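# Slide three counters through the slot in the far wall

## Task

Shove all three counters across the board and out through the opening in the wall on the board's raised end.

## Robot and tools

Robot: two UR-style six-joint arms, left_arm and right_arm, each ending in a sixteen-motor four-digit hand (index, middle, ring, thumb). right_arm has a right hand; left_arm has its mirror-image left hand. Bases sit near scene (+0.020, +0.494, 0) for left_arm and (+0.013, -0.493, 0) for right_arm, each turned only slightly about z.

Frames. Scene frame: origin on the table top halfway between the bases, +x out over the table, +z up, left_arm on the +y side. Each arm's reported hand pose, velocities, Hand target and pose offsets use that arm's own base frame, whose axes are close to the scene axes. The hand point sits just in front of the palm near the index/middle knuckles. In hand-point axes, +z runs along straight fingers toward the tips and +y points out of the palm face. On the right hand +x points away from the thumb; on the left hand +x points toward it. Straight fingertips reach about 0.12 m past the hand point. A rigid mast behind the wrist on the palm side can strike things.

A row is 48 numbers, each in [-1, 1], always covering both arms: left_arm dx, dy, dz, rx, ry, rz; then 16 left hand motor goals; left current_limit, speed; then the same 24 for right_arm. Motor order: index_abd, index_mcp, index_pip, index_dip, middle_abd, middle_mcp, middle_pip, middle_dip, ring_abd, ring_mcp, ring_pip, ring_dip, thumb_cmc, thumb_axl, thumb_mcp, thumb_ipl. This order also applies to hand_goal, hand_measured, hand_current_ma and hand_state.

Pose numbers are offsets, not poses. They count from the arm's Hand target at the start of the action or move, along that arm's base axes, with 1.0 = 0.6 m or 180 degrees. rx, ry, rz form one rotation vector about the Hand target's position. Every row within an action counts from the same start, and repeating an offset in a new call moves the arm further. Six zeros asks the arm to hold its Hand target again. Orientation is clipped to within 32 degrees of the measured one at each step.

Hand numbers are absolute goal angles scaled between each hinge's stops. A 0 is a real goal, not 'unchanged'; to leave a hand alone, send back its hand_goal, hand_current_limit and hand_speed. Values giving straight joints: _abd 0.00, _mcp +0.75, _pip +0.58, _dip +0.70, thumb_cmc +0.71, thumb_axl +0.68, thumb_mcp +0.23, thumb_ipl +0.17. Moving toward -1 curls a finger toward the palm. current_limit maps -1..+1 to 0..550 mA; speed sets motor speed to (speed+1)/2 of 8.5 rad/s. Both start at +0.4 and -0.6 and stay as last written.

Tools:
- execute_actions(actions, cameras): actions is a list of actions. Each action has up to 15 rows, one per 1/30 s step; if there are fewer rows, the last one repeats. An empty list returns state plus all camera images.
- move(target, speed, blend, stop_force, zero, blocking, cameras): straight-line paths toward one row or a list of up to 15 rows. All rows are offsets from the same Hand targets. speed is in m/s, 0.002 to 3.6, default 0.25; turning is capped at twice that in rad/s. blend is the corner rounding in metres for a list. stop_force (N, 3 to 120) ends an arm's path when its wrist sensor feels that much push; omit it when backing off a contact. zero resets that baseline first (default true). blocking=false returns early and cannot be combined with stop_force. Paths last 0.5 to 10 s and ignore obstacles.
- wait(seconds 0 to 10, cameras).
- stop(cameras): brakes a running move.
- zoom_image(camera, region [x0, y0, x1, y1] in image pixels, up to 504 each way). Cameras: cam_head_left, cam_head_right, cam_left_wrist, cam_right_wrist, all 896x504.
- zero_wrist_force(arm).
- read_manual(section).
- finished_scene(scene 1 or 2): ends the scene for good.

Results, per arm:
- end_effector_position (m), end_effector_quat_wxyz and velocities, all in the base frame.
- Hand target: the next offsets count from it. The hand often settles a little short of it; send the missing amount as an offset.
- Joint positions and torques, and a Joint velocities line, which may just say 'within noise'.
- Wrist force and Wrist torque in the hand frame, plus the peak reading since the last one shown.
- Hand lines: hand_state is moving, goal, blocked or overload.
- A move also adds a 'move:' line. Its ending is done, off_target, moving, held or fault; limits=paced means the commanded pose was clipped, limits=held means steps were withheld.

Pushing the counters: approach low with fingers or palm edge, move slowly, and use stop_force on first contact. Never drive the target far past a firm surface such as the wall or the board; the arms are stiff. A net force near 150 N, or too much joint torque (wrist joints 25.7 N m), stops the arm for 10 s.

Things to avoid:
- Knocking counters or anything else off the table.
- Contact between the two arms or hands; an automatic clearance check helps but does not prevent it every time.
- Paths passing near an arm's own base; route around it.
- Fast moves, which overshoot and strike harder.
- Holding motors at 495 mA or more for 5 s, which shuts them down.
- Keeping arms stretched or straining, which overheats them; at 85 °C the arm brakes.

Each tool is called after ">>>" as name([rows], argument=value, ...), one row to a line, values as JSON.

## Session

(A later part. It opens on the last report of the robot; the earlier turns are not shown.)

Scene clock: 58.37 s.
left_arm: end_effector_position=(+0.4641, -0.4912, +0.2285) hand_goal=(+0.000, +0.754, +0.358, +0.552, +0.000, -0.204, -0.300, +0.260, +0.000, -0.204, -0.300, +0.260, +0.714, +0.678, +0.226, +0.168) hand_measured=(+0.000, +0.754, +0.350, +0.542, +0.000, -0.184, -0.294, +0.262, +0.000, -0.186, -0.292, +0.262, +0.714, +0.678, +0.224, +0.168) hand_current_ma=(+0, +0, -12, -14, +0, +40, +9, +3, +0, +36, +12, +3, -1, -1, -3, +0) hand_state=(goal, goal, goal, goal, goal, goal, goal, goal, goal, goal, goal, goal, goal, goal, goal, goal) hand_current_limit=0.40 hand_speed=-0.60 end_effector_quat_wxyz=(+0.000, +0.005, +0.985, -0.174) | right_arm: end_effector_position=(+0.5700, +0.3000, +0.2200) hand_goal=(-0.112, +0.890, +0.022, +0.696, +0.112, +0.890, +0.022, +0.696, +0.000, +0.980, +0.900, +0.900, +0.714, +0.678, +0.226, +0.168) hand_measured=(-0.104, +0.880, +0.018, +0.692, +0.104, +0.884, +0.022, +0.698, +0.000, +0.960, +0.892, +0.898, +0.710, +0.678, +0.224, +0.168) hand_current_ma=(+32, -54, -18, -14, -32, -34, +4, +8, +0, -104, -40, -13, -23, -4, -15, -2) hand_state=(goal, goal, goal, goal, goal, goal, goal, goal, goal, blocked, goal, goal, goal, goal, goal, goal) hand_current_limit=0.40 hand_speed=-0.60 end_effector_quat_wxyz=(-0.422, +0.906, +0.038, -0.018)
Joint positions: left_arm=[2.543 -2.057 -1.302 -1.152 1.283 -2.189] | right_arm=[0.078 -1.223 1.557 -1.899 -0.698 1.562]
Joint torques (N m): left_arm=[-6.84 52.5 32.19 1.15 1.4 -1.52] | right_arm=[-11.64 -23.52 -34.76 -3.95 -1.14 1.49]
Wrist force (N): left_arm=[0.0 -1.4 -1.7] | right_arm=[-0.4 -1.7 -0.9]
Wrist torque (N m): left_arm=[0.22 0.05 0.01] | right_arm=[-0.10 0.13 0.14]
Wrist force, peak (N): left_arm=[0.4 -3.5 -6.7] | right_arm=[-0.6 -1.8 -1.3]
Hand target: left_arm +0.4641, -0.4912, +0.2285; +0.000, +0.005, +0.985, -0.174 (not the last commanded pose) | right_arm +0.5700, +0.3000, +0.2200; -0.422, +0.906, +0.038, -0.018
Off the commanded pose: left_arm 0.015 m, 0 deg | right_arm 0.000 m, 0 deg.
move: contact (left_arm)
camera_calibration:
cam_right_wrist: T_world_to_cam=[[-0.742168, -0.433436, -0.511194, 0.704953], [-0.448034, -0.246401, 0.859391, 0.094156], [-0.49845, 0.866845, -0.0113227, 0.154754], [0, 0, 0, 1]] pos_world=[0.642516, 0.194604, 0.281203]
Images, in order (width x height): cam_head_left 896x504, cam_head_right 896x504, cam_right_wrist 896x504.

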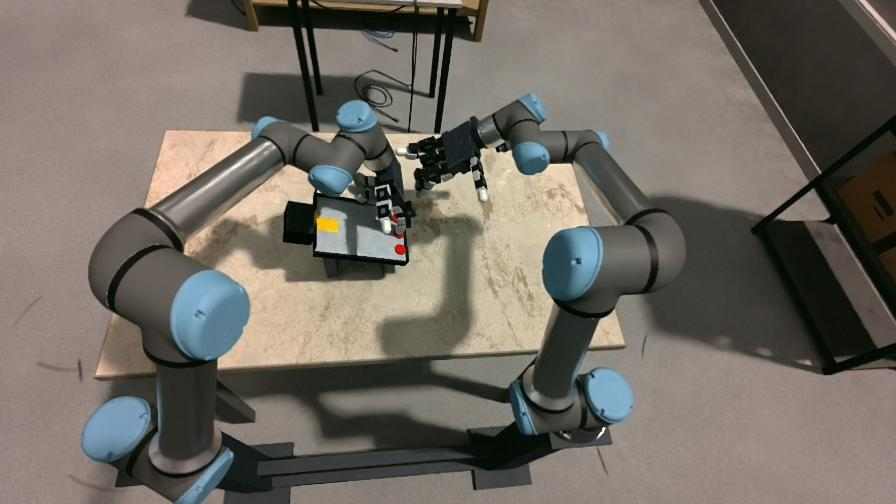

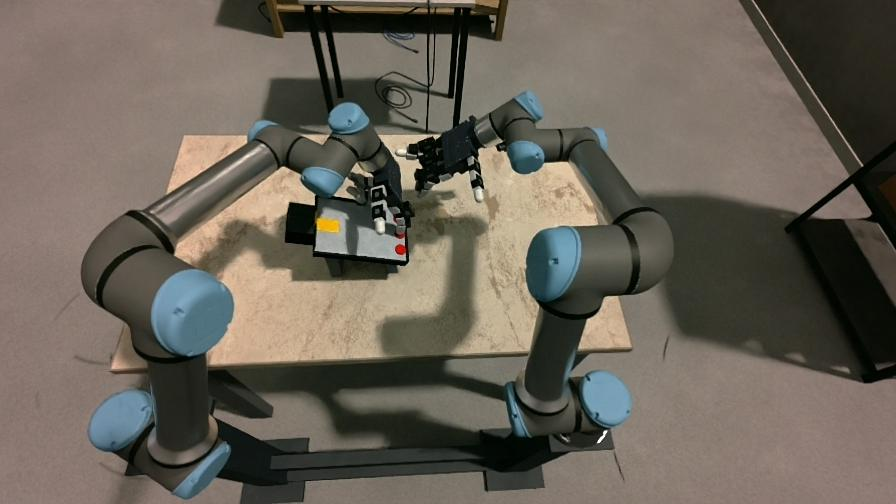

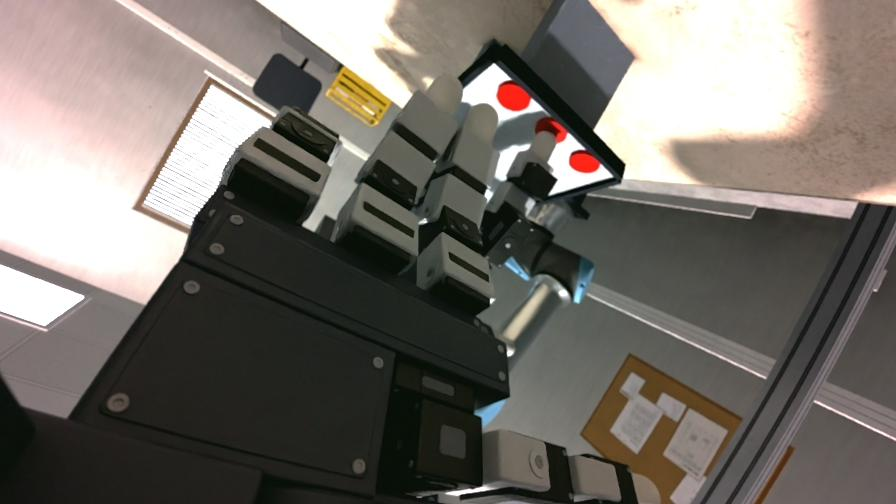

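>>> move([
  [0, 0, 0, 0, 0, 0, 0.0, 0.644, 0.358, 0.551, 0.0, -0.205, -0.3, 0.26, 0.0, -0.205, -0.3, 0.26, 0.714, 0.678, 0.226, 0.168, -0.3, -0.6, 0, 0, 0, 0, 0, 0, -0.112, 0.89, 0.022, 0.696, 0.112, 0.89, 0.022, 0.696, 0.0, 0.98, 0.9, 0.9, 0.714, 0.678, 0.226, 0.168, 0.4, -0.6],
  [0.0002, 0.0236, 0.0083, 0, 0, 0, 0.0, 0.644, 0.358, 0.551, 0.0, -0.205, -0.3, 0.26, 0.0, -0.205, -0.3, 0.26, 0.714, 0.678, 0.226, 0.168, -0.3, -0.6, 0, 0, 0, 0, 0, 0, -0.112, 0.89, 0.022, 0.696, 0.112, 0.89, 0.022, 0.696, 0.0, 0.98, 0.9, 0.9, 0.714, 0.678, 0.226, 0.168, 0.4, -0.6],
], speed=0.03, cameras=["cam_head_left", "cam_head_right", "cam_right_wrist"])

>>> zoom_image(camera="cam_head_left", region=[370, 200, 420, 260])

>>> zoom_image(camera="cam_right_wrist", region=[490, 70, 610, 190])

Scene clock: 60.03 s.
left_arm: end_effector_position=(+0.4641, -0.4769, +0.2335) hand_goal=(+0.000, +0.644, +0.358, +0.552, +0.000, -0.204, -0.300, +0.260, +0.000, -0.204, -0.300, +0.260, +0.714, +0.678, +0.226, +0.168) hand_measured=(+0.000, +0.740, +0.374, +0.558, +0.000, -0.184, -0.294, +0.262, +0.000, -0.186, -0.292, +0.262, +0.714, +0.678, +0.224, +0.168) hand_current_ma=(+0, +192, +29, +9, +0, +40, +9, +3, +0, +36, +12, +3, -1, -1, -3, +0) hand_state=(goal, blocked, goal, goal, goal, goal, goal, goal, goal, goal, goal, goal, goal, goal, goal, goal) hand_current_limit=-0.30 hand_speed=-0.60 end_effector_quat_wxyz=(+0.000, +0.005, +0.985, -0.174) | right_arm: end_effector_position=(+0.5700, +0.3000, +0.2200) hand_goal=(-0.112, +0.890, +0.022, +0.696, +0.112, +0.890, +0.022, +0.696, +0.000, +0.980, +0.900, +0.900, +0.714, +0.678, +0.226, +0.168) hand_measured=(-0.104, +0.880, +0.018, +0.692, +0.104, +0.884, +0.022, +0.698, +0.000, +0.960, +0.892, +0.898, +0.710, +0.678, +0.224, +0.168) hand_current_ma=(+32, -54, -18, -14, -32, -34, +4, +8, +0, -104, -40, -13, -23, -4, -15, -2) hand_state=(goal, goal, goal, goal, goal, goal, goal, goal, goal, blocked, goal, goal, goal, goal, goal, goal) hand_current_limit=0.40 hand_speed=-0.60 end_effector_quat_wxyz=(-0.422, +0.906, +0.038, -0.018)
Joint positions: left_arm=[2.561 -2.03 -1.329 -1.158 1.28 -2.17] | right_arm=[0.078 -1.223 1.557 -1.899 -0.698 1.562]
Joint torques (N m): left_arm=[-8.25 34.81 32.37 1.88 -0.9 -1.47] | right_arm=[-11.28 -23.59 -34.66 -4.1 -0.97 1.41]
Wrist force (N): left_arm=[0.0 -3.9 -3.0] | right_arm=[-0.3 -1.7 -1.0]
Wrist torque (N m): left_arm=[0.47 0.08 -0.20] | right_arm=[-0.10 0.11 0.16]
Wrist force, peak (N): left_arm=[0.4 -3.9 -4.9] | right_arm=[-0.7 -2.0 -1.0]
Hand target: left_arm +0.4642, -0.4771, +0.2335; +0.000, +0.005, +0.985, -0.174 | right_arm +0.5700, +0.3000, +0.2200; -0.422, +0.906, +0.038, -0.018
Off the commanded pose: left_arm 0.000 m, 0 deg | right_arm 0.000 m, 0 deg.
move: done
camera_calibration:
cam_right_wrist: T_world_to_cam=[[-0.742168, -0.433436, -0.511194, 0.704953], [-0.448034, -0.246401, 0.859391, 0.094156], [-0.49845, 0.866845, -0.0113227, 0.154754], [0, 0, 0, 1]] pos_world=[0.642516, 0.194604, 0.281203]
Images, in order (width x height): cam_head_left 896x504, cam_head_right 896x504, cam_right_wrist 896x504.

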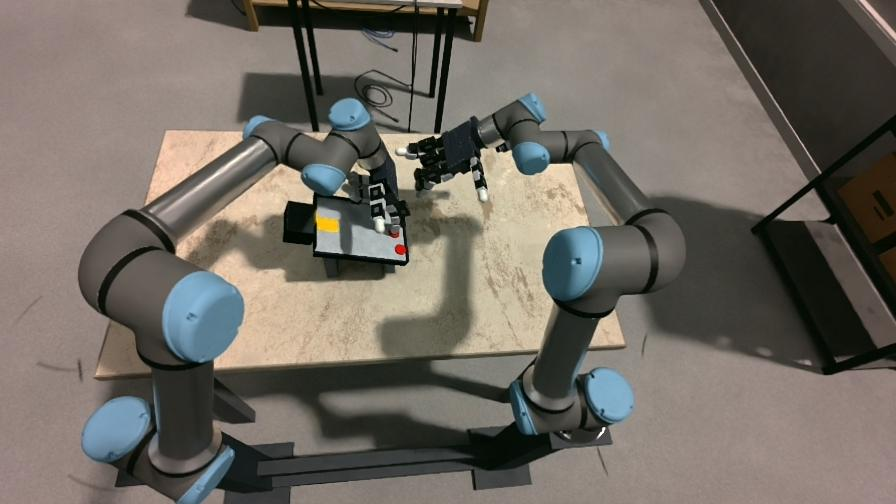

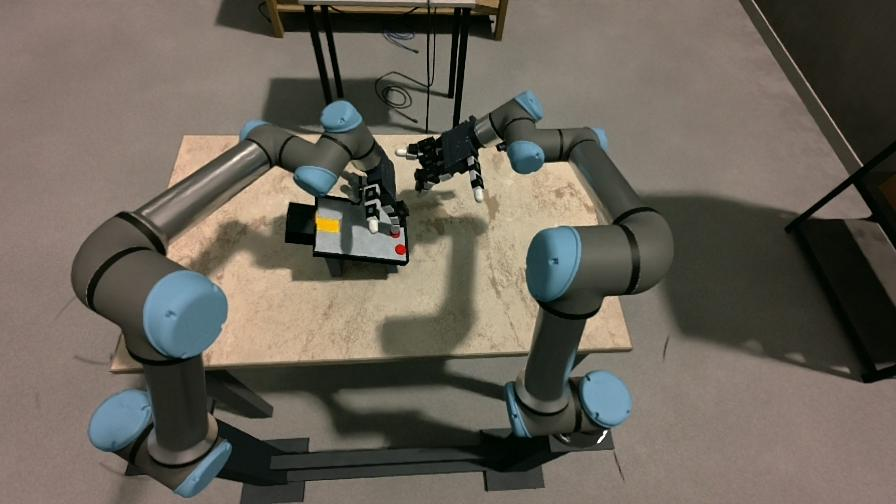

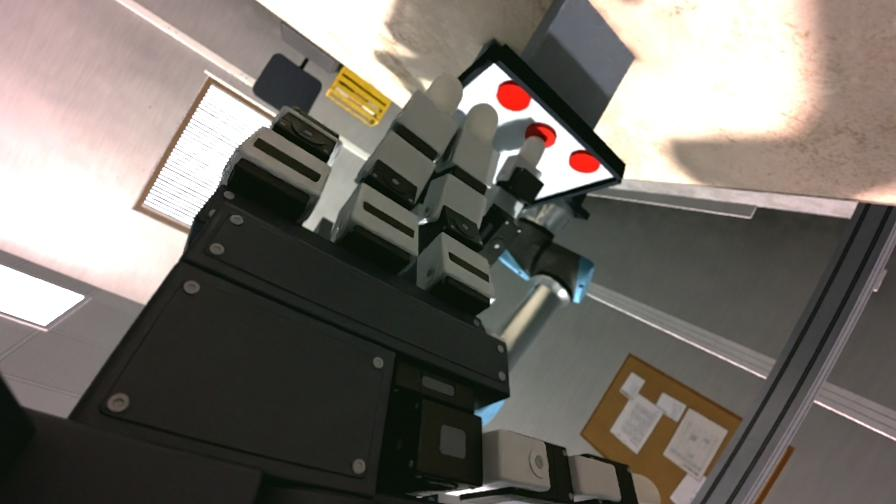

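Scaled by 8.400 from the camera's 896x504 image, which has a finer 1280x720 frame.

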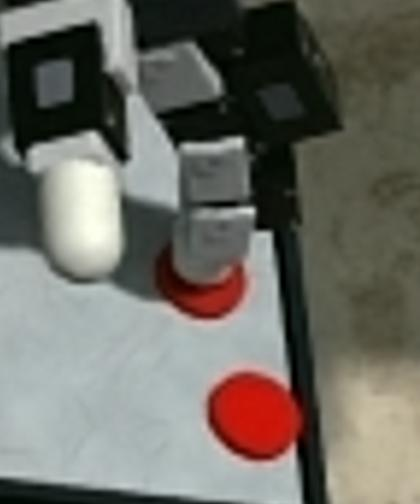

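Scaled by 4.200 from the camera's 896x504 image, which has a finer 1280x720 frame.

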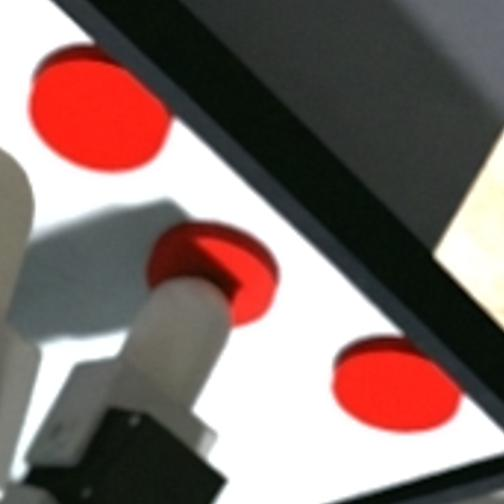

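>>> move(target=[0.0026, 0.2516, 0.0882, 0, 0, 0, 0.0, 0.644, 0.358, 0.551, 0.0, -0.205, -0.3, 0.26, 0.0, -0.205, -0.3, 0.26, 0.714, 0.678, 0.226, 0.168, -0.3, -0.6, 0, 0, 0, 0, 0, 0, -0.112, 0.89, 0.022, 0.696, 0.112, 0.89, 0.022, 0.696, 0.0, 0.98, 0.9, 0.9, 0.714, 0.678, 0.226, 0.168, 0.4, -0.6], speed=0.06, cameras=["all"])

>>> zoom_image(camera="cam_head_left", region=[280, 180, 420, 270])

>>> zoom_image(camera="cam_head_right", region=[280, 180, 420, 270])

Scene clock: 63.63 s.
left_arm: end_effector_position=(+0.4657, -0.3261, +0.2864) hand_goal=(+0.000, +0.644, +0.358, +0.552, +0.000, -0.204, -0.300, +0.260, +0.000, -0.204, -0.300, +0.260, +0.714, +0.678, +0.226, +0.168) hand_measured=(-0.002, +0.750, +0.390, +0.564, +0.000, -0.184, -0.294, +0.262, +0.000, -0.186, -0.292, +0.262, +0.714, +0.678, +0.224, +0.168) hand_current_ma=(-1, +193, +69, +15, +0, +40, +9, +3, +0, +36, +12, +3, -1, -1, -3, +0) hand_state=(goal, blocked, blocked, moving, goal, goal, goal, goal, goal, goal, goal, goal, goal, goal, goal, goal) hand_current_limit=-0.30 hand_speed=-0.60 end_effector_quat_wxyz=(+0.000, +0.005, +0.985, -0.174) | right_arm: end_effector_position=(+0.5700, +0.3000, +0.2200) hand_goal=(-0.112, +0.890, +0.022, +0.696, +0.112, +0.890, +0.022, +0.696, +0.000, +0.980, +0.900, +0.900, +0.714, +0.678, +0.226, +0.168) hand_measured=(-0.104, +0.880, +0.018, +0.692, +0.104, +0.884, +0.022, +0.698, +0.000, +0.960, +0.892, +0.898, +0.710, +0.678, +0.224, +0.168) hand_current_ma=(+32, -54, -18, -14, -32, -34, +4, +8, +0, -104, -40, -13, -23, -4, -15, -2) hand_state=(goal, goal, goal, goal, goal, goal, goal, goal, goal, blocked, goal, goal, goal, goal, goal, goal) hand_current_limit=0.40 hand_speed=-0.60 end_effector_quat_wxyz=(-0.422, +0.906, +0.038, -0.018)
Joint positions: left_arm=[2.779 -1.775 -1.521 -1.291 1.245 -1.945] | right_arm=[0.078 -1.223 1.557 -1.899 -0.698 1.562]
Joint torques (N m): left_arm=[-7.04 23.18 31.14 4.06 0.26 -1.64] | right_arm=[-12.38 -23.98 -35.14 -4.1 -0.96 1.45]
Wrist force (N): left_arm=[-0.1 -5.7 -7.0] | right_arm=[-0.7 -1.5 -1.2]
Wrist torque (N m): left_arm=[0.82 0.20 -0.07] | right_arm=[-0.06 0.17 0.13]
Wrist force, peak (N): left_arm=[0.0 -5.5 -7.3] | right_arm=[-0.8 -1.5 -1.5]
Hand target: left_arm +0.4658, -0.3261, +0.2864; +0.000, +0.005, +0.985, -0.174 | right_arm +0.5700, +0.3000, +0.2200; -0.422, +0.906, +0.038, -0.018
Off the commanded pose: left_arm 0.000 m, 0 deg | right_arm 0.000 m, 0 deg.
move: done
camera_calibration:
cam_left_wrist: T_world_to_cam=[[0.786549, -0.590416, 0.180968, -0.637084], [-0.3909, -0.249168, 0.886066, -0.210782], [-0.478056, -0.767674, -0.426777, 0.220022], [0, 0, 0, 1]] pos_world=[0.523886, -0.25976, 0.395959]
cam_right_wrist: T_world_to_cam=[[-0.742168, -0.433436, -0.511194, 0.704953], [-0.448034, -0.246401, 0.859391, 0.094156], [-0.49845, 0.866845, -0.0113227, 0.154754], [0, 0, 0, 1]] pos_world=[0.642516, 0.194604, 0.281203]

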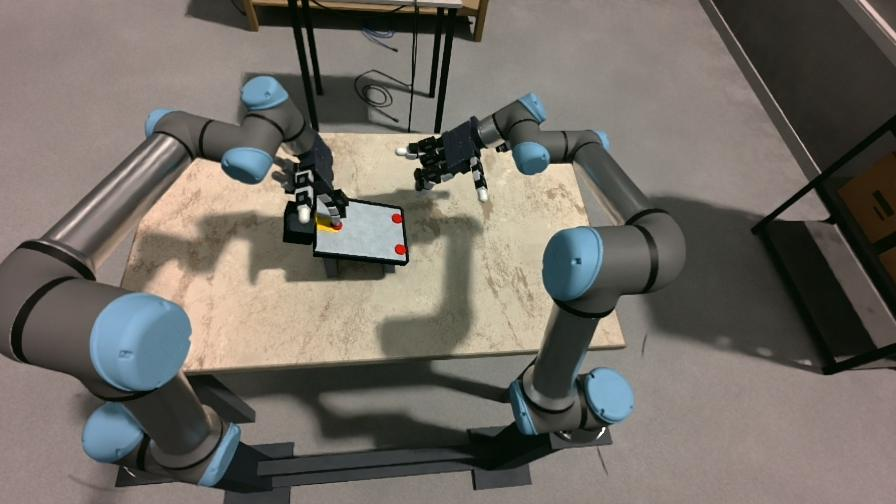

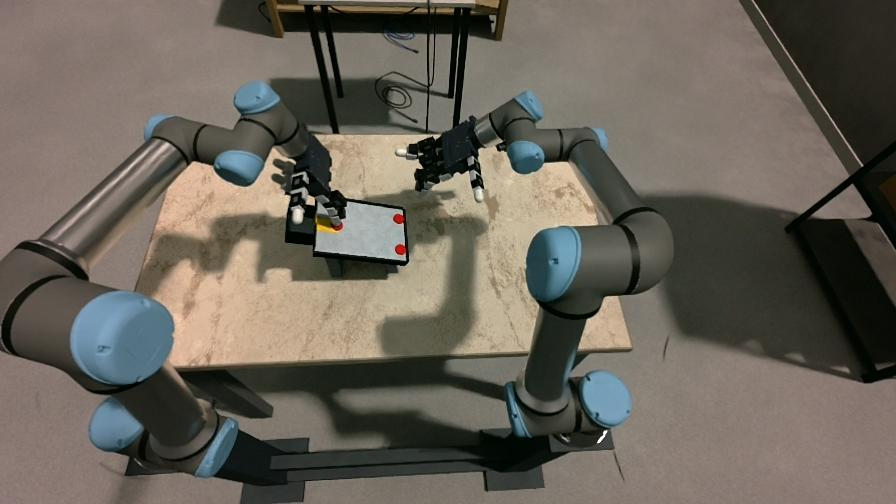

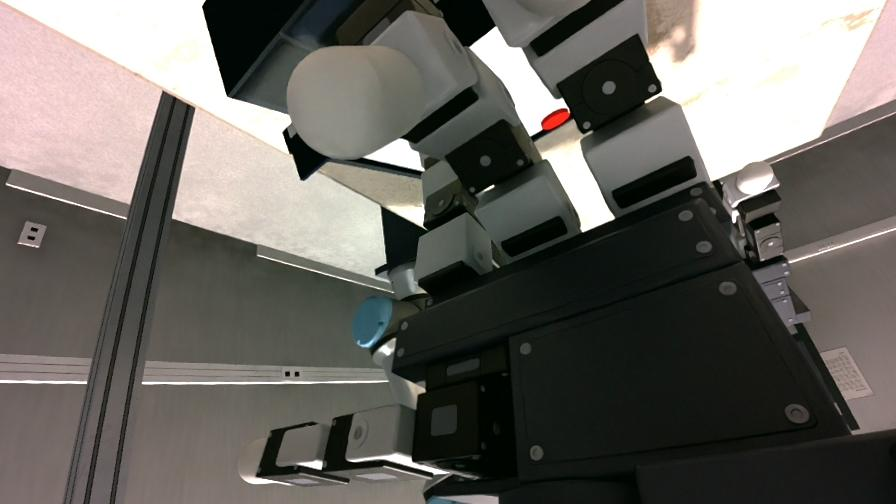

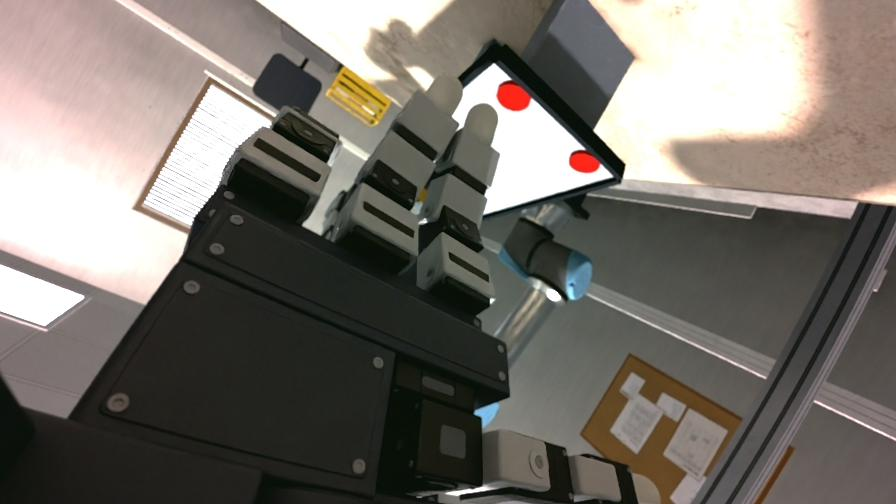

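Scaled by 3.600 from the camera's 896x504 image, which has a finer 1280x720 frame.

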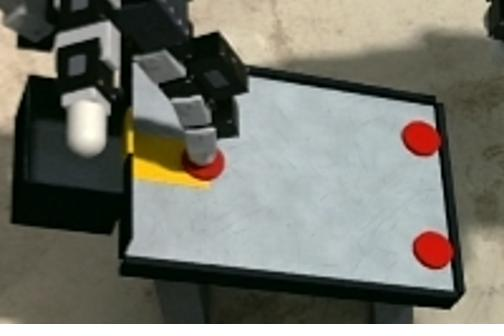

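Scaled by 3.600 from the camera's 896x504 image, which has a finer 1280x720 frame.

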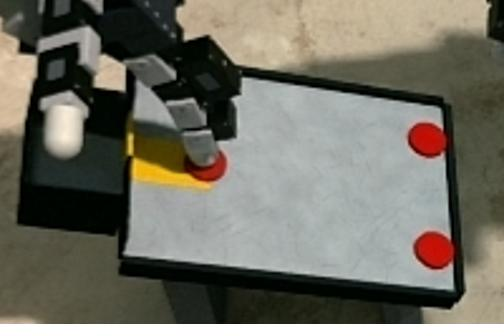

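>>> move(target=[0, 0, 0, 0, 0, 0, 0.0, 0.644, 0.358, 0.551, 0.0, -0.205, -0.3, 0.26, 0.0, -0.205, -0.3, 0.26, 0.714, 0.678, 0.226, 0.168, -0.3, -0.6, -0.1948, 0.2562, -0.0007, 0, 0, 0, -0.112, 0.89, 0.022, 0.696, 0.112, 0.89, 0.022, 0.696, 0.0, -0.45, -0.7, -0.2, 0.714, 0.678, 0.226, 0.168, 0.4, -0.2], speed=0.12, cameras=["all"])

>>> zoom_image(camera="cam_head_left", region=[280, 180, 420, 270])

>>> zoom_image(camera="cam_right_wrist", region=[380, 0, 660, 200])

Scene clock: 66.67 s.
left_arm: end_effector_position=(+0.4658, -0.3261, +0.2864) hand_goal=(+0.000, +0.644, +0.358, +0.552, +0.000, -0.204, -0.300, +0.260, +0.000, -0.204, -0.300, +0.260, +0.714, +0.678, +0.226, +0.168) hand_measured=(+0.000, +0.750, +0.390, +0.562, +0.000, -0.184, -0.294, +0.262, +0.000, -0.186, -0.292, +0.262, +0.714, +0.678, +0.224, +0.168) hand_current_ma=(+0, +193, +69, +16, +0, +40, +9, +3, +0, +36, +12, +3, -1, -1, -3, +0) hand_state=(goal, blocked, blocked, goal, goal, goal, goal, goal, goal, goal, goal, goal, goal, goal, goal, goal) hand_current_limit=-0.30 hand_speed=-0.60 end_effector_quat_wxyz=(+0.000, +0.005, +0.985, -0.174) | right_arm: end_effector_position=(+0.4531, +0.4536, +0.2194) hand_goal=(-0.112, +0.890, +0.022, +0.696, +0.112, +0.890, +0.022, +0.696, +0.000, -0.450, -0.700, -0.200, +0.714, +0.678, +0.226, +0.168) hand_measured=(-0.104, +0.880, +0.018, +0.692, +0.104, +0.884, +0.022, +0.698, +0.000, -0.434, -0.672, -0.194, +0.708, +0.678, +0.224, +0.168) hand_current_ma=(+32, -54, -18, -14, -32, -34, +4, +8, +0, +80, +134, +29, -23, -4, -15, -2) hand_state=(goal, goal, goal, goal, goal, goal, goal, goal, goal, goal, blocked, goal, goal, goal, goal, goal) hand_current_limit=0.40 hand_speed=-0.20 end_effector_quat_wxyz=(-0.422, +0.906, +0.038, -0.018)
Joint positions: left_arm=[2.779 -1.775 -1.521 -1.29 1.245 -1.945] | right_arm=[0.375 -1.269 1.713 -2.344 -0.747 2.007]
Joint torques (N m): left_arm=[-7.77 23.25 31.34 4.32 2.24 0.72] | right_arm=[1.48 -38.31 -34.74 -4.05 3.38 1.65]
Wrist force (N): left_arm=[-0.1 -4.7 -5.9] | right_arm=[-0.4 -1.6 -0.8]
Wrist torque (N m): left_arm=[0.79 0.19 -0.08] | right_arm=[-0.01 0.09 0.11]
Wrist force, peak (N): left_arm=[-0.1 -5.5 -6.7] | right_arm=[0.4 -1.3 -2.3]
Hand target: left_arm +0.4658, -0.3261, +0.2864; +0.000, +0.005, +0.985, -0.174 | right_arm +0.4532, +0.4537, +0.2196; -0.422, +0.906, +0.038, -0.018
Off the commanded pose: left_arm 0.000 m, 0 deg | right_arm 0.000 m, 0 deg.
move: done
camera_calibration:
cam_left_wrist: T_world_to_cam=[[0.786516, -0.590372, 0.181252, -0.637324], [-0.391178, -0.249144, 0.88595, -0.210658], [-0.477882, -0.767716, -0.426897, 0.219981], [0, 0, 0, 1]] pos_world=[0.523985, -0.25986, 0.396058]
cam_right_wrist: T_world_to_cam=[[-0.742272, -0.433556, -0.510942, 0.684532], [-0.447859, -0.246199, 0.859539, 0.0799652], [-0.498452, 0.866842, -0.0114253, -0.0367247], [0, 0, 0, 1]] pos_world=[0.525616, 0.348305, 0.280603]

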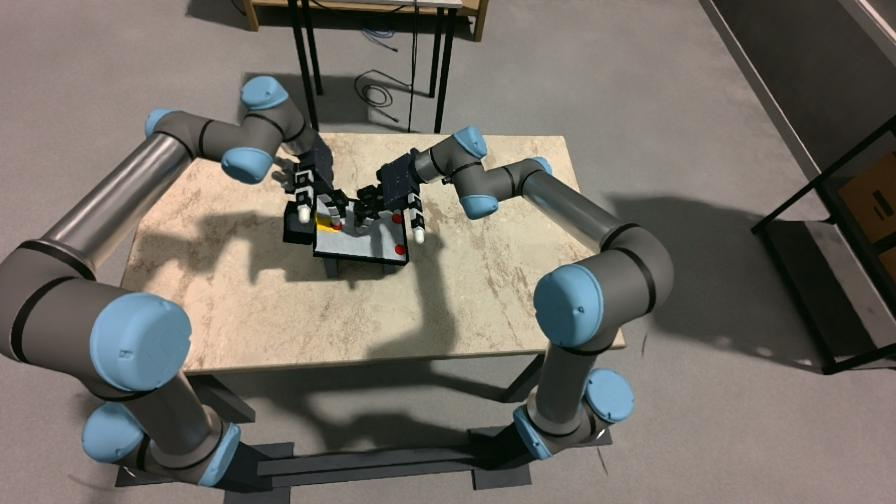

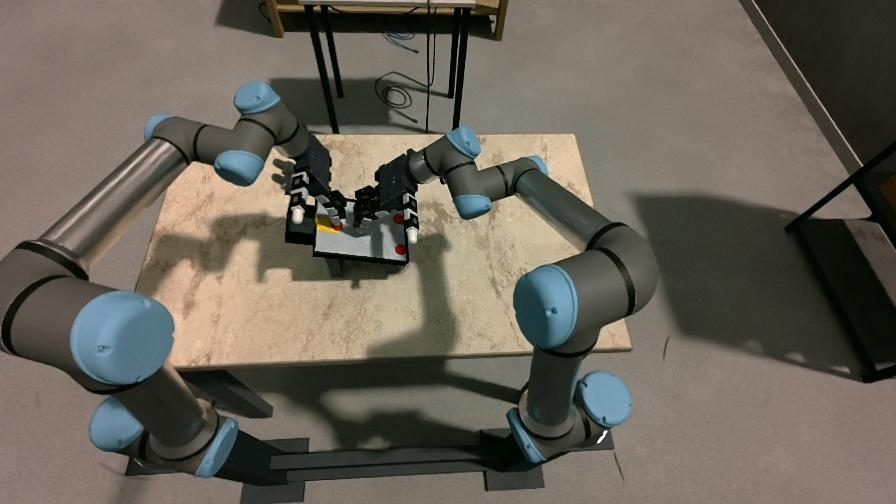

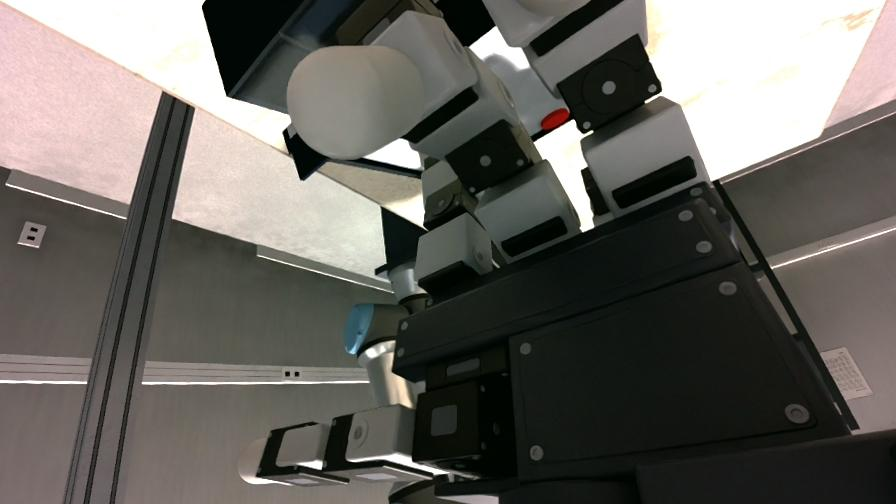

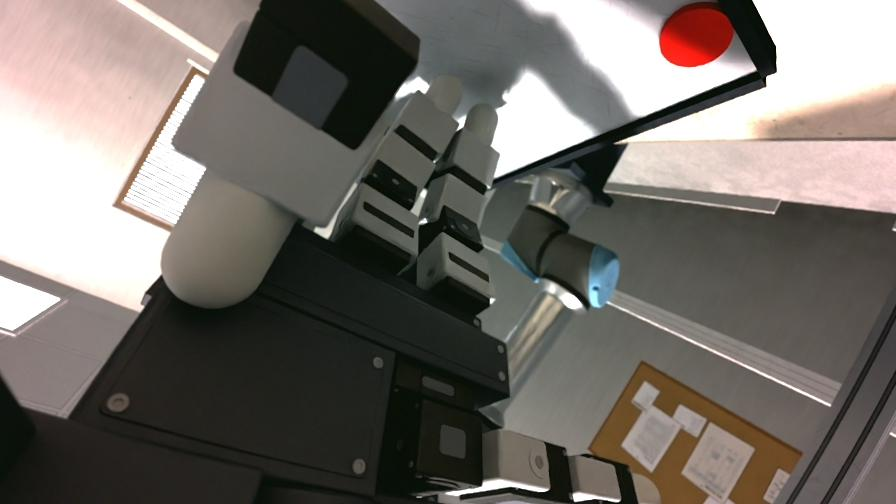

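Scaled by 3.600 from the camera's 896x504 image, which has a finer 1280x720 frame.

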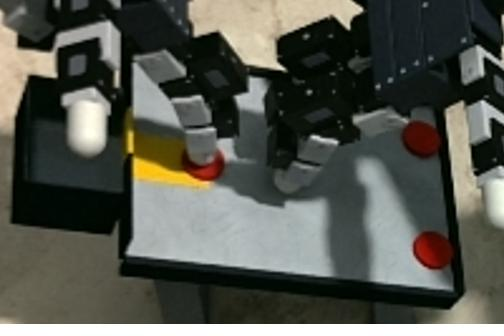

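Scaled by 1.800 from the camera's 896x504 image, which has a finer 1280x720 frame.

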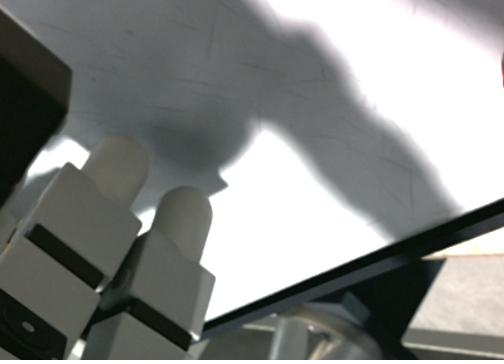

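>>> zoom_image(camera="cam_head_left", region=[325, 205, 375, 245])

>>> zoom_image(camera="cam_head_right", region=[325, 205, 375, 245])

Scaled by 10.080 from the camera's 896x504 image, which has a finer 1280x720 frame.

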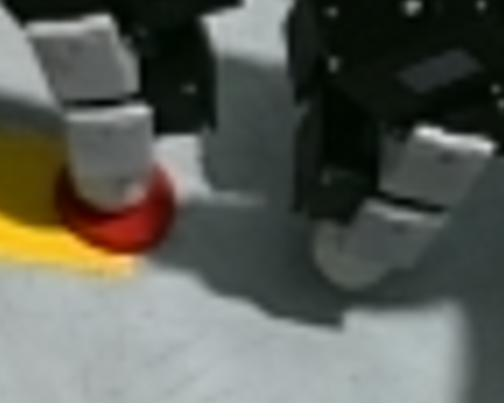

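Scaled by 10.080 from the camera's 896x504 image, which has a finer 1280x720 frame.

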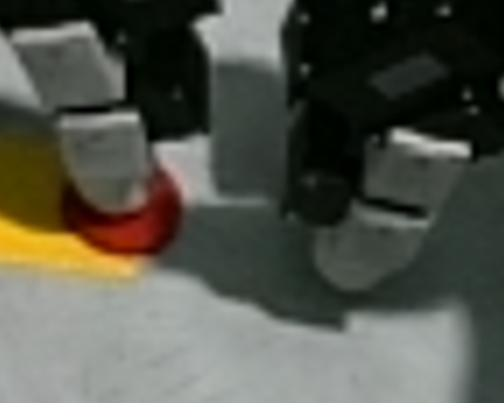

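>>> move(target=[0, 0, 0, 0, 0, 0, 0.0, 0.644, 0.358, 0.551, 0.0, -0.205, -0.3, 0.26, 0.0, -0.205, -0.3, 0.26, 0.714, 0.678, 0.226, 0.168, -0.3, -0.6, -0.0013, 0.046, -0.005, 0, 0, 0, -0.112, 0.89, 0.022, 0.696, 0.112, 0.89, 0.022, 0.696, 0.0, -0.45, -0.7, -0.2, 0.714, 0.678, 0.226, 0.168, 0.4, -0.2], speed=0.05, cameras=["cam_head_left", "cam_head_right", "cam_right_wrist"])

>>> zoom_image(camera="cam_head_left", region=[310, 200, 360, 240])

>>> zoom_image(camera="cam_head_right", region=[310, 200, 360, 240])

>>> zoom_image(camera="cam_right_wrist", region=[380, 0, 660, 200])

Scene clock: 68.37 s.
left_arm: end_effector_position=(+0.4658, -0.3261, +0.2865) hand_goal=(+0.000, +0.644, +0.358, +0.552, +0.000, -0.204, -0.300, +0.260, +0.000, -0.204, -0.300, +0.260, +0.714, +0.678, +0.226, +0.168) hand_measured=(+0.000, +0.734, +0.390, +0.606, +0.000, -0.184, -0.294, +0.262, +0.000, -0.186, -0.292, +0.262, +0.714, +0.678, +0.224, +0.168) hand_current_ma=(+0, +193, +69, +142, +0, +40, +9, +3, +0, +36, +12, +3, -1, -1, -3, +0) hand_state=(goal, blocked, blocked, blocked, goal, goal, goal, goal, goal, goal, goal, goal, goal, goal, goal, goal) hand_current_limit=-0.30 hand_speed=-0.60 end_effector_quat_wxyz=(+0.000, +0.005, +0.985, -0.174) | right_arm: end_effector_position=(+0.4524, +0.4813, +0.2166) hand_goal=(-0.112, +0.890, +0.022, +0.696, +0.112, +0.890, +0.022, +0.696, +0.000, -0.450, -0.700, -0.200, +0.714, +0.678, +0.226, +0.168) hand_measured=(-0.102, +0.856, -0.002, +0.694, +0.110, +0.856, +0.000, +0.698, +0.000, -0.434, -0.672, -0.194, +0.708, +0.678, +0.224, +0.168) hand_current_ma=(+38, -165, -111, -10, -13, -169, -102, +10, +0, +80, +134, +29, -23, -4, -15, -2) hand_state=(goal, blocked, blocked, goal, goal, blocked, blocked, goal, goal, goal, blocked, goal, goal, goal, goal, goal) hand_current_limit=0.40 hand_speed=-0.20 end_effector_quat_wxyz=(-0.422, +0.906, +0.038, -0.018)
Joint positions: left_arm=[2.779 -1.775 -1.52 -1.29 1.245 -1.945] | right_arm=[0.42 -1.225 1.671 -2.392 -0.763 2.068]
Joint torques (N m): left_arm=[-7.81 23.14 21.9 2.86 1.28 0.69] | right_arm=[-5.52 -37.2 -7.48 -0.66 3 -1.35]
Wrist force (N): left_arm=[0.2 -4.8 -19.1] | right_arm=[-0.5 -1.7 -17.0]
Wrist torque (N m): left_arm=[1.72 0.50 -0.07] | right_arm=[1.16 0.10 0.16]
Wrist force, peak (N): left_arm=[-0.1 -3.0 -20.2] | right_arm=[-1.6 0.3 -22.6]
Hand target: left_arm +0.4658, -0.3261, +0.2864; +0.000, +0.005, +0.985, -0.174 | right_arm +0.4524, +0.4813, +0.2166; -0.422, +0.906, +0.038, -0.018
Off the commanded pose: left_arm 0.000 m, 0 deg | right_arm 0.000 m, 0 deg.
move: done
camera_calibration:
cam_right_wrist: T_world_to_cam=[[-0.74207, -0.433497, -0.511284, 0.694483], [-0.448198, -0.246299, 0.859334, 0.0891045], [-0.498448, 0.866843, -0.0115218, -0.0611432], [0, 0, 0, 1]] pos_world=[0.524815, 0.376005, 0.277803]
Images, in order (width x height): cam_head_left 896x504, cam_head_right 896x504, cam_right_wrist 896x504.

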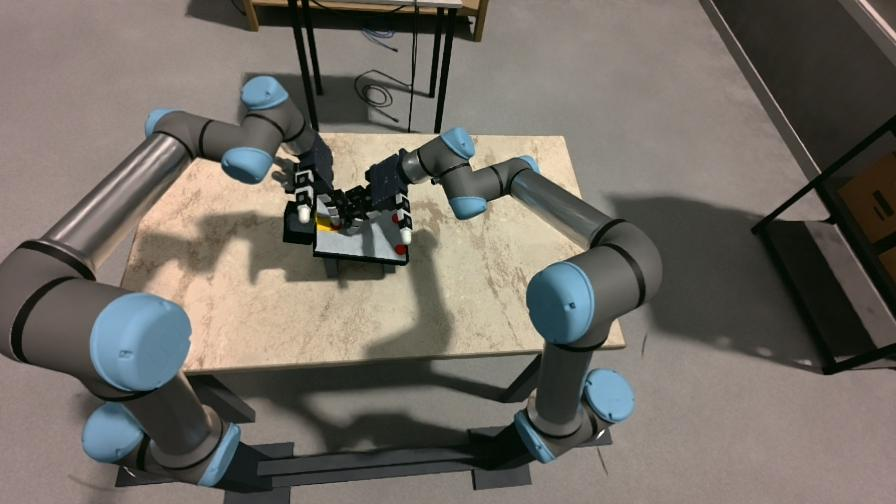

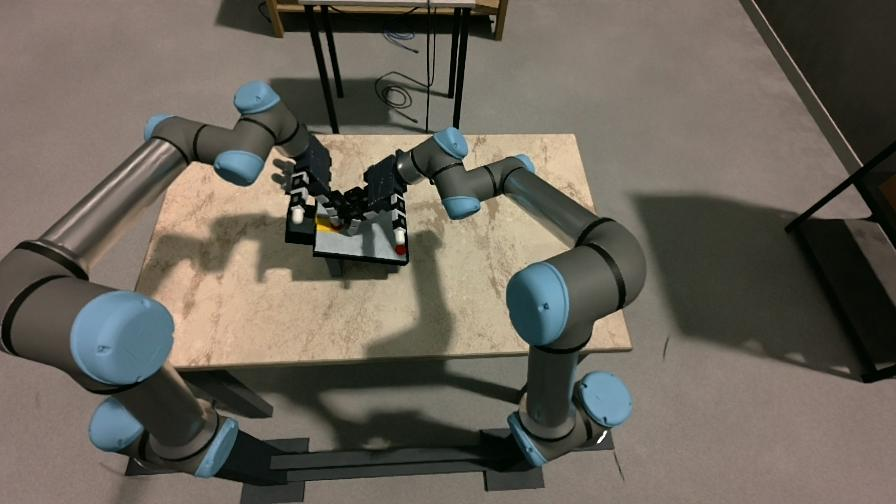

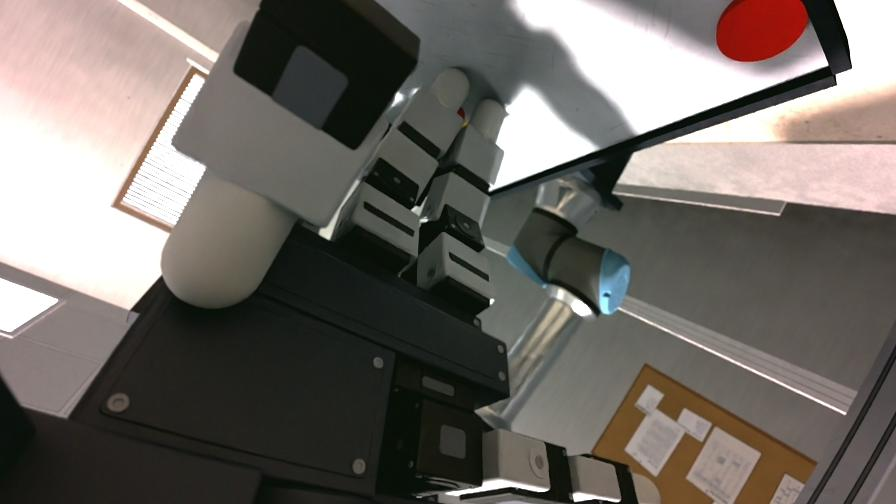

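Scaled by 10.080 from the camera's 896x504 image, which has a finer 1280x720 frame.

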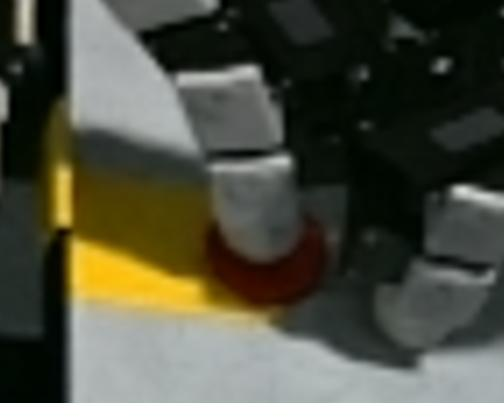

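Scaled by 10.080 from the camera's 896x504 image, which has a finer 1280x720 frame.

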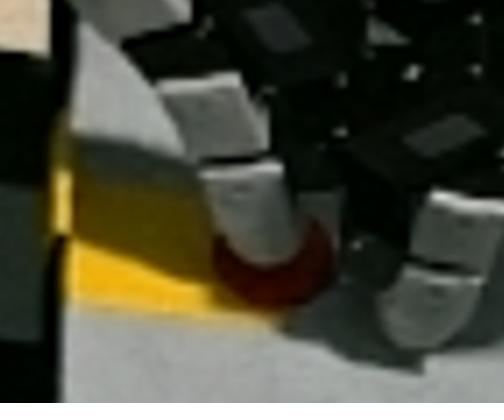

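Scaled by 1.800 from the camera's 896x504 image, which has a finer 1280x720 frame.

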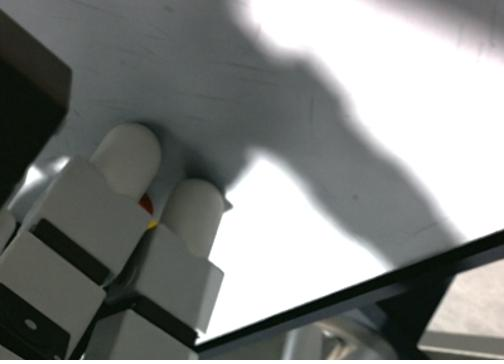

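>>> move(target=[0, 0.025, 0.075, 0, 0, 0, 0.0, 0.754, 0.358, 0.551, 0.0, -0.205, -0.3, 0.26, 0.0, -0.205, -0.3, 0.26, 0.714, 0.678, 0.226, 0.168, -0.3, -0.6, 0, 0, 0, 0, 0, 0, -0.112, 0.89, 0.022, 0.696, 0.112, 0.89, 0.022, 0.696, 0.0, -0.45, -0.7, -0.2, 0.714, 0.678, 0.226, 0.168, 0.4, -0.2], speed=0.08, cameras=["cam_head_left", "cam_head_right", "cam_right_wrist"])

>>> zoom_image(camera="cam_head_left", region=[310, 200, 360, 240])

>>> zoom_image(camera="cam_head_right", region=[310, 200, 360, 240])

>>> zoom_image(camera="cam_right_wrist", region=[380, 0, 660, 200])

Scene clock: 69.87 s.
left_arm: end_effector_position=(+0.4658, -0.3111, +0.3315) hand_goal=(+0.000, +0.754, +0.358, +0.552, +0.000, -0.204, -0.300, +0.260, +0.000, -0.204, -0.300, +0.260, +0.714, +0.678, +0.226, +0.168) hand_measured=(-0.002, +0.746, +0.360, +0.554, +0.000, -0.184, -0.294, +0.262, +0.000, -0.186, -0.292, +0.262, +0.714, +0.678, +0.224, +0.168) hand_current_ma=(-1, -12, +2, +3, +0, +39, +9, +3, +0, +35, +12, +3, -1, -1, -3, +0) hand_state=(goal, goal, goal, goal, goal, goal, goal, goal, goal, goal, goal, goal, goal, goal, goal, goal) hand_current_limit=-0.30 hand_speed=-0.60 end_effector_quat_wxyz=(+0.000, +0.005, +0.985, -0.174) | right_arm: end_effector_position=(+0.4524, +0.4813, +0.2166) hand_goal=(-0.112, +0.890, +0.022, +0.696, +0.112, +0.890, +0.022, +0.696, +0.000, -0.450, -0.700, -0.200, +0.714, +0.678, +0.226, +0.168) hand_measured=(-0.104, +0.860, -0.002, +0.686, +0.108, +0.860, +0.000, +0.690, +0.000, -0.434, -0.672, -0.194, +0.708, +0.678, +0.224, +0.168) hand_current_ma=(+34, -151, -111, -42, -17, -150, -102, -29, +0, +80, +134, +29, -23, -4, -15, -2) hand_state=(goal, blocked, blocked, goal, goal, blocked, blocked, goal, goal, goal, blocked, goal, goal, goal, goal, goal) hand_current_limit=0.40 hand_speed=-0.20 end_effector_quat_wxyz=(-0.422, +0.905, +0.038, -0.018)
Joint positions: left_arm=[2.804 -1.744 -1.44 -1.41 1.242 -1.919] | right_arm=[0.42 -1.225 1.672 -2.392 -0.762 2.068]
Joint torques (N m): left_arm=[-8.56 25.15 10.67 3.59 -1.46 -1.82] | right_arm=[-4.15 -36.25 -13.81 -1.06 0.79 1.59]
Wrist force (N): left_arm=[0.3 -0.5 0.1] | right_arm=[0.3 -3.2 -7.7]
Wrist torque (N m): left_arm=[0.18 -0.03 -0.09] | right_arm=[0.43 0.13 0.20]
Wrist force, peak (N): left_arm=[0.3 -4.8 -19.2] | right_arm=[-0.4 -1.7 -17.3]
Hand target: left_arm +0.4658, -0.3111, +0.3314; +0.000, +0.005, +0.985, -0.174 | right_arm +0.4524, +0.4813, +0.2166; -0.422, +0.906, +0.038, -0.018
Off the commanded pose: left_arm 0.000 m, 0 deg | right_arm 0.000 m, 0 deg.
move: done
camera_calibration:
cam_right_wrist: T_world_to_cam=[[-0.742168, -0.433436, -0.511194, 0.694443], [-0.448034, -0.246401, 0.859391, 0.0890169], [-0.49845, 0.866845, -0.0113227, -0.0611106], [0, 0, 0, 1]] pos_world=[0.524816, 0.375904, 0.277803]
Images, in order (width x height): cam_head_left 896x504, cam_head_right 896x504, cam_right_wrist 896x504.

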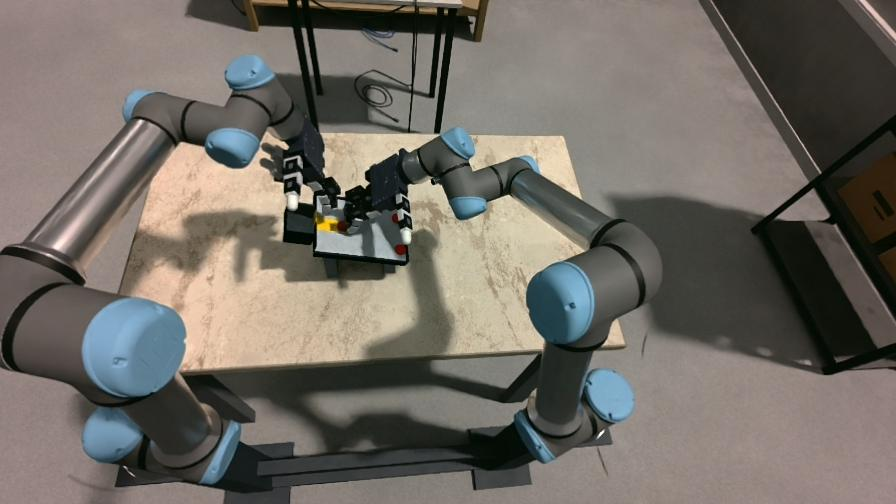

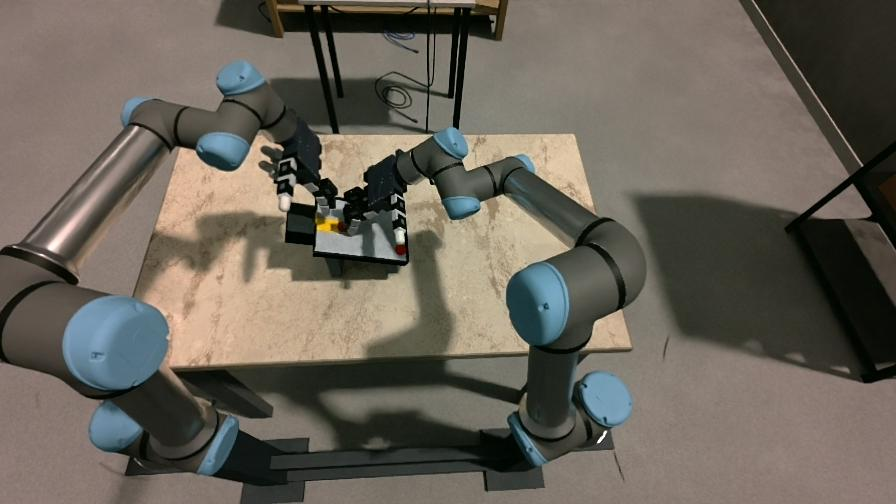

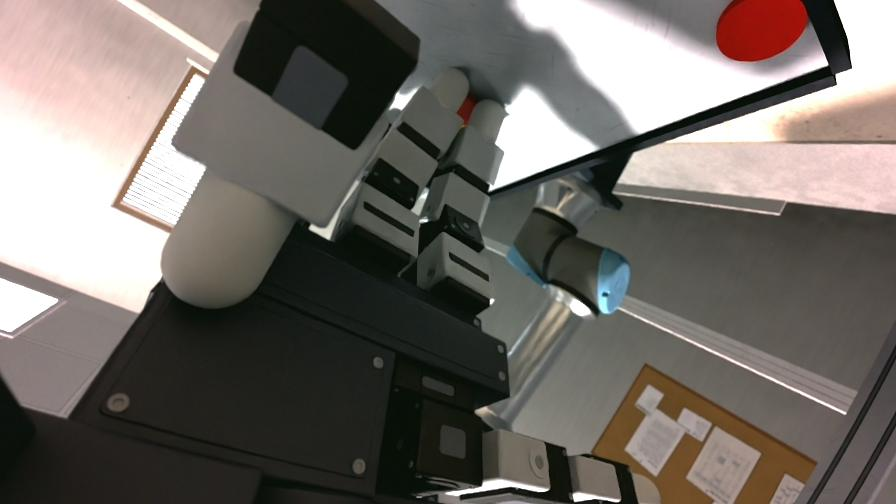

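Scaled by 10.080 from the camera's 896x504 image, which has a finer 1280x720 frame.

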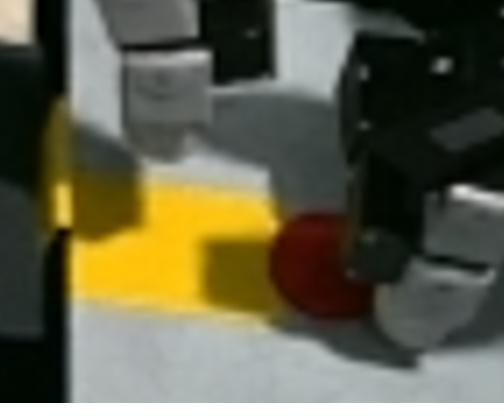

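Scaled by 10.080 from the camera's 896x504 image, which has a finer 1280x720 frame.

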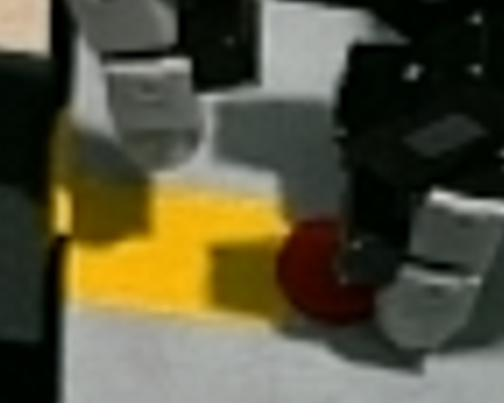

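Scaled by 1.800 from the camera's 896x504 image, which has a finer 1280x720 frame.

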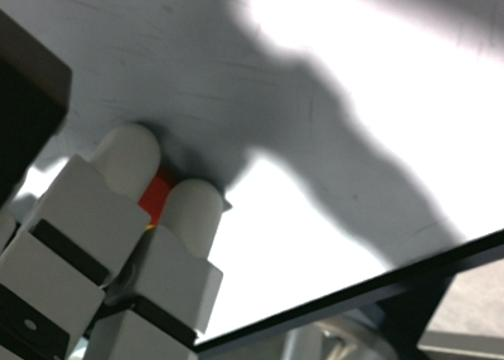

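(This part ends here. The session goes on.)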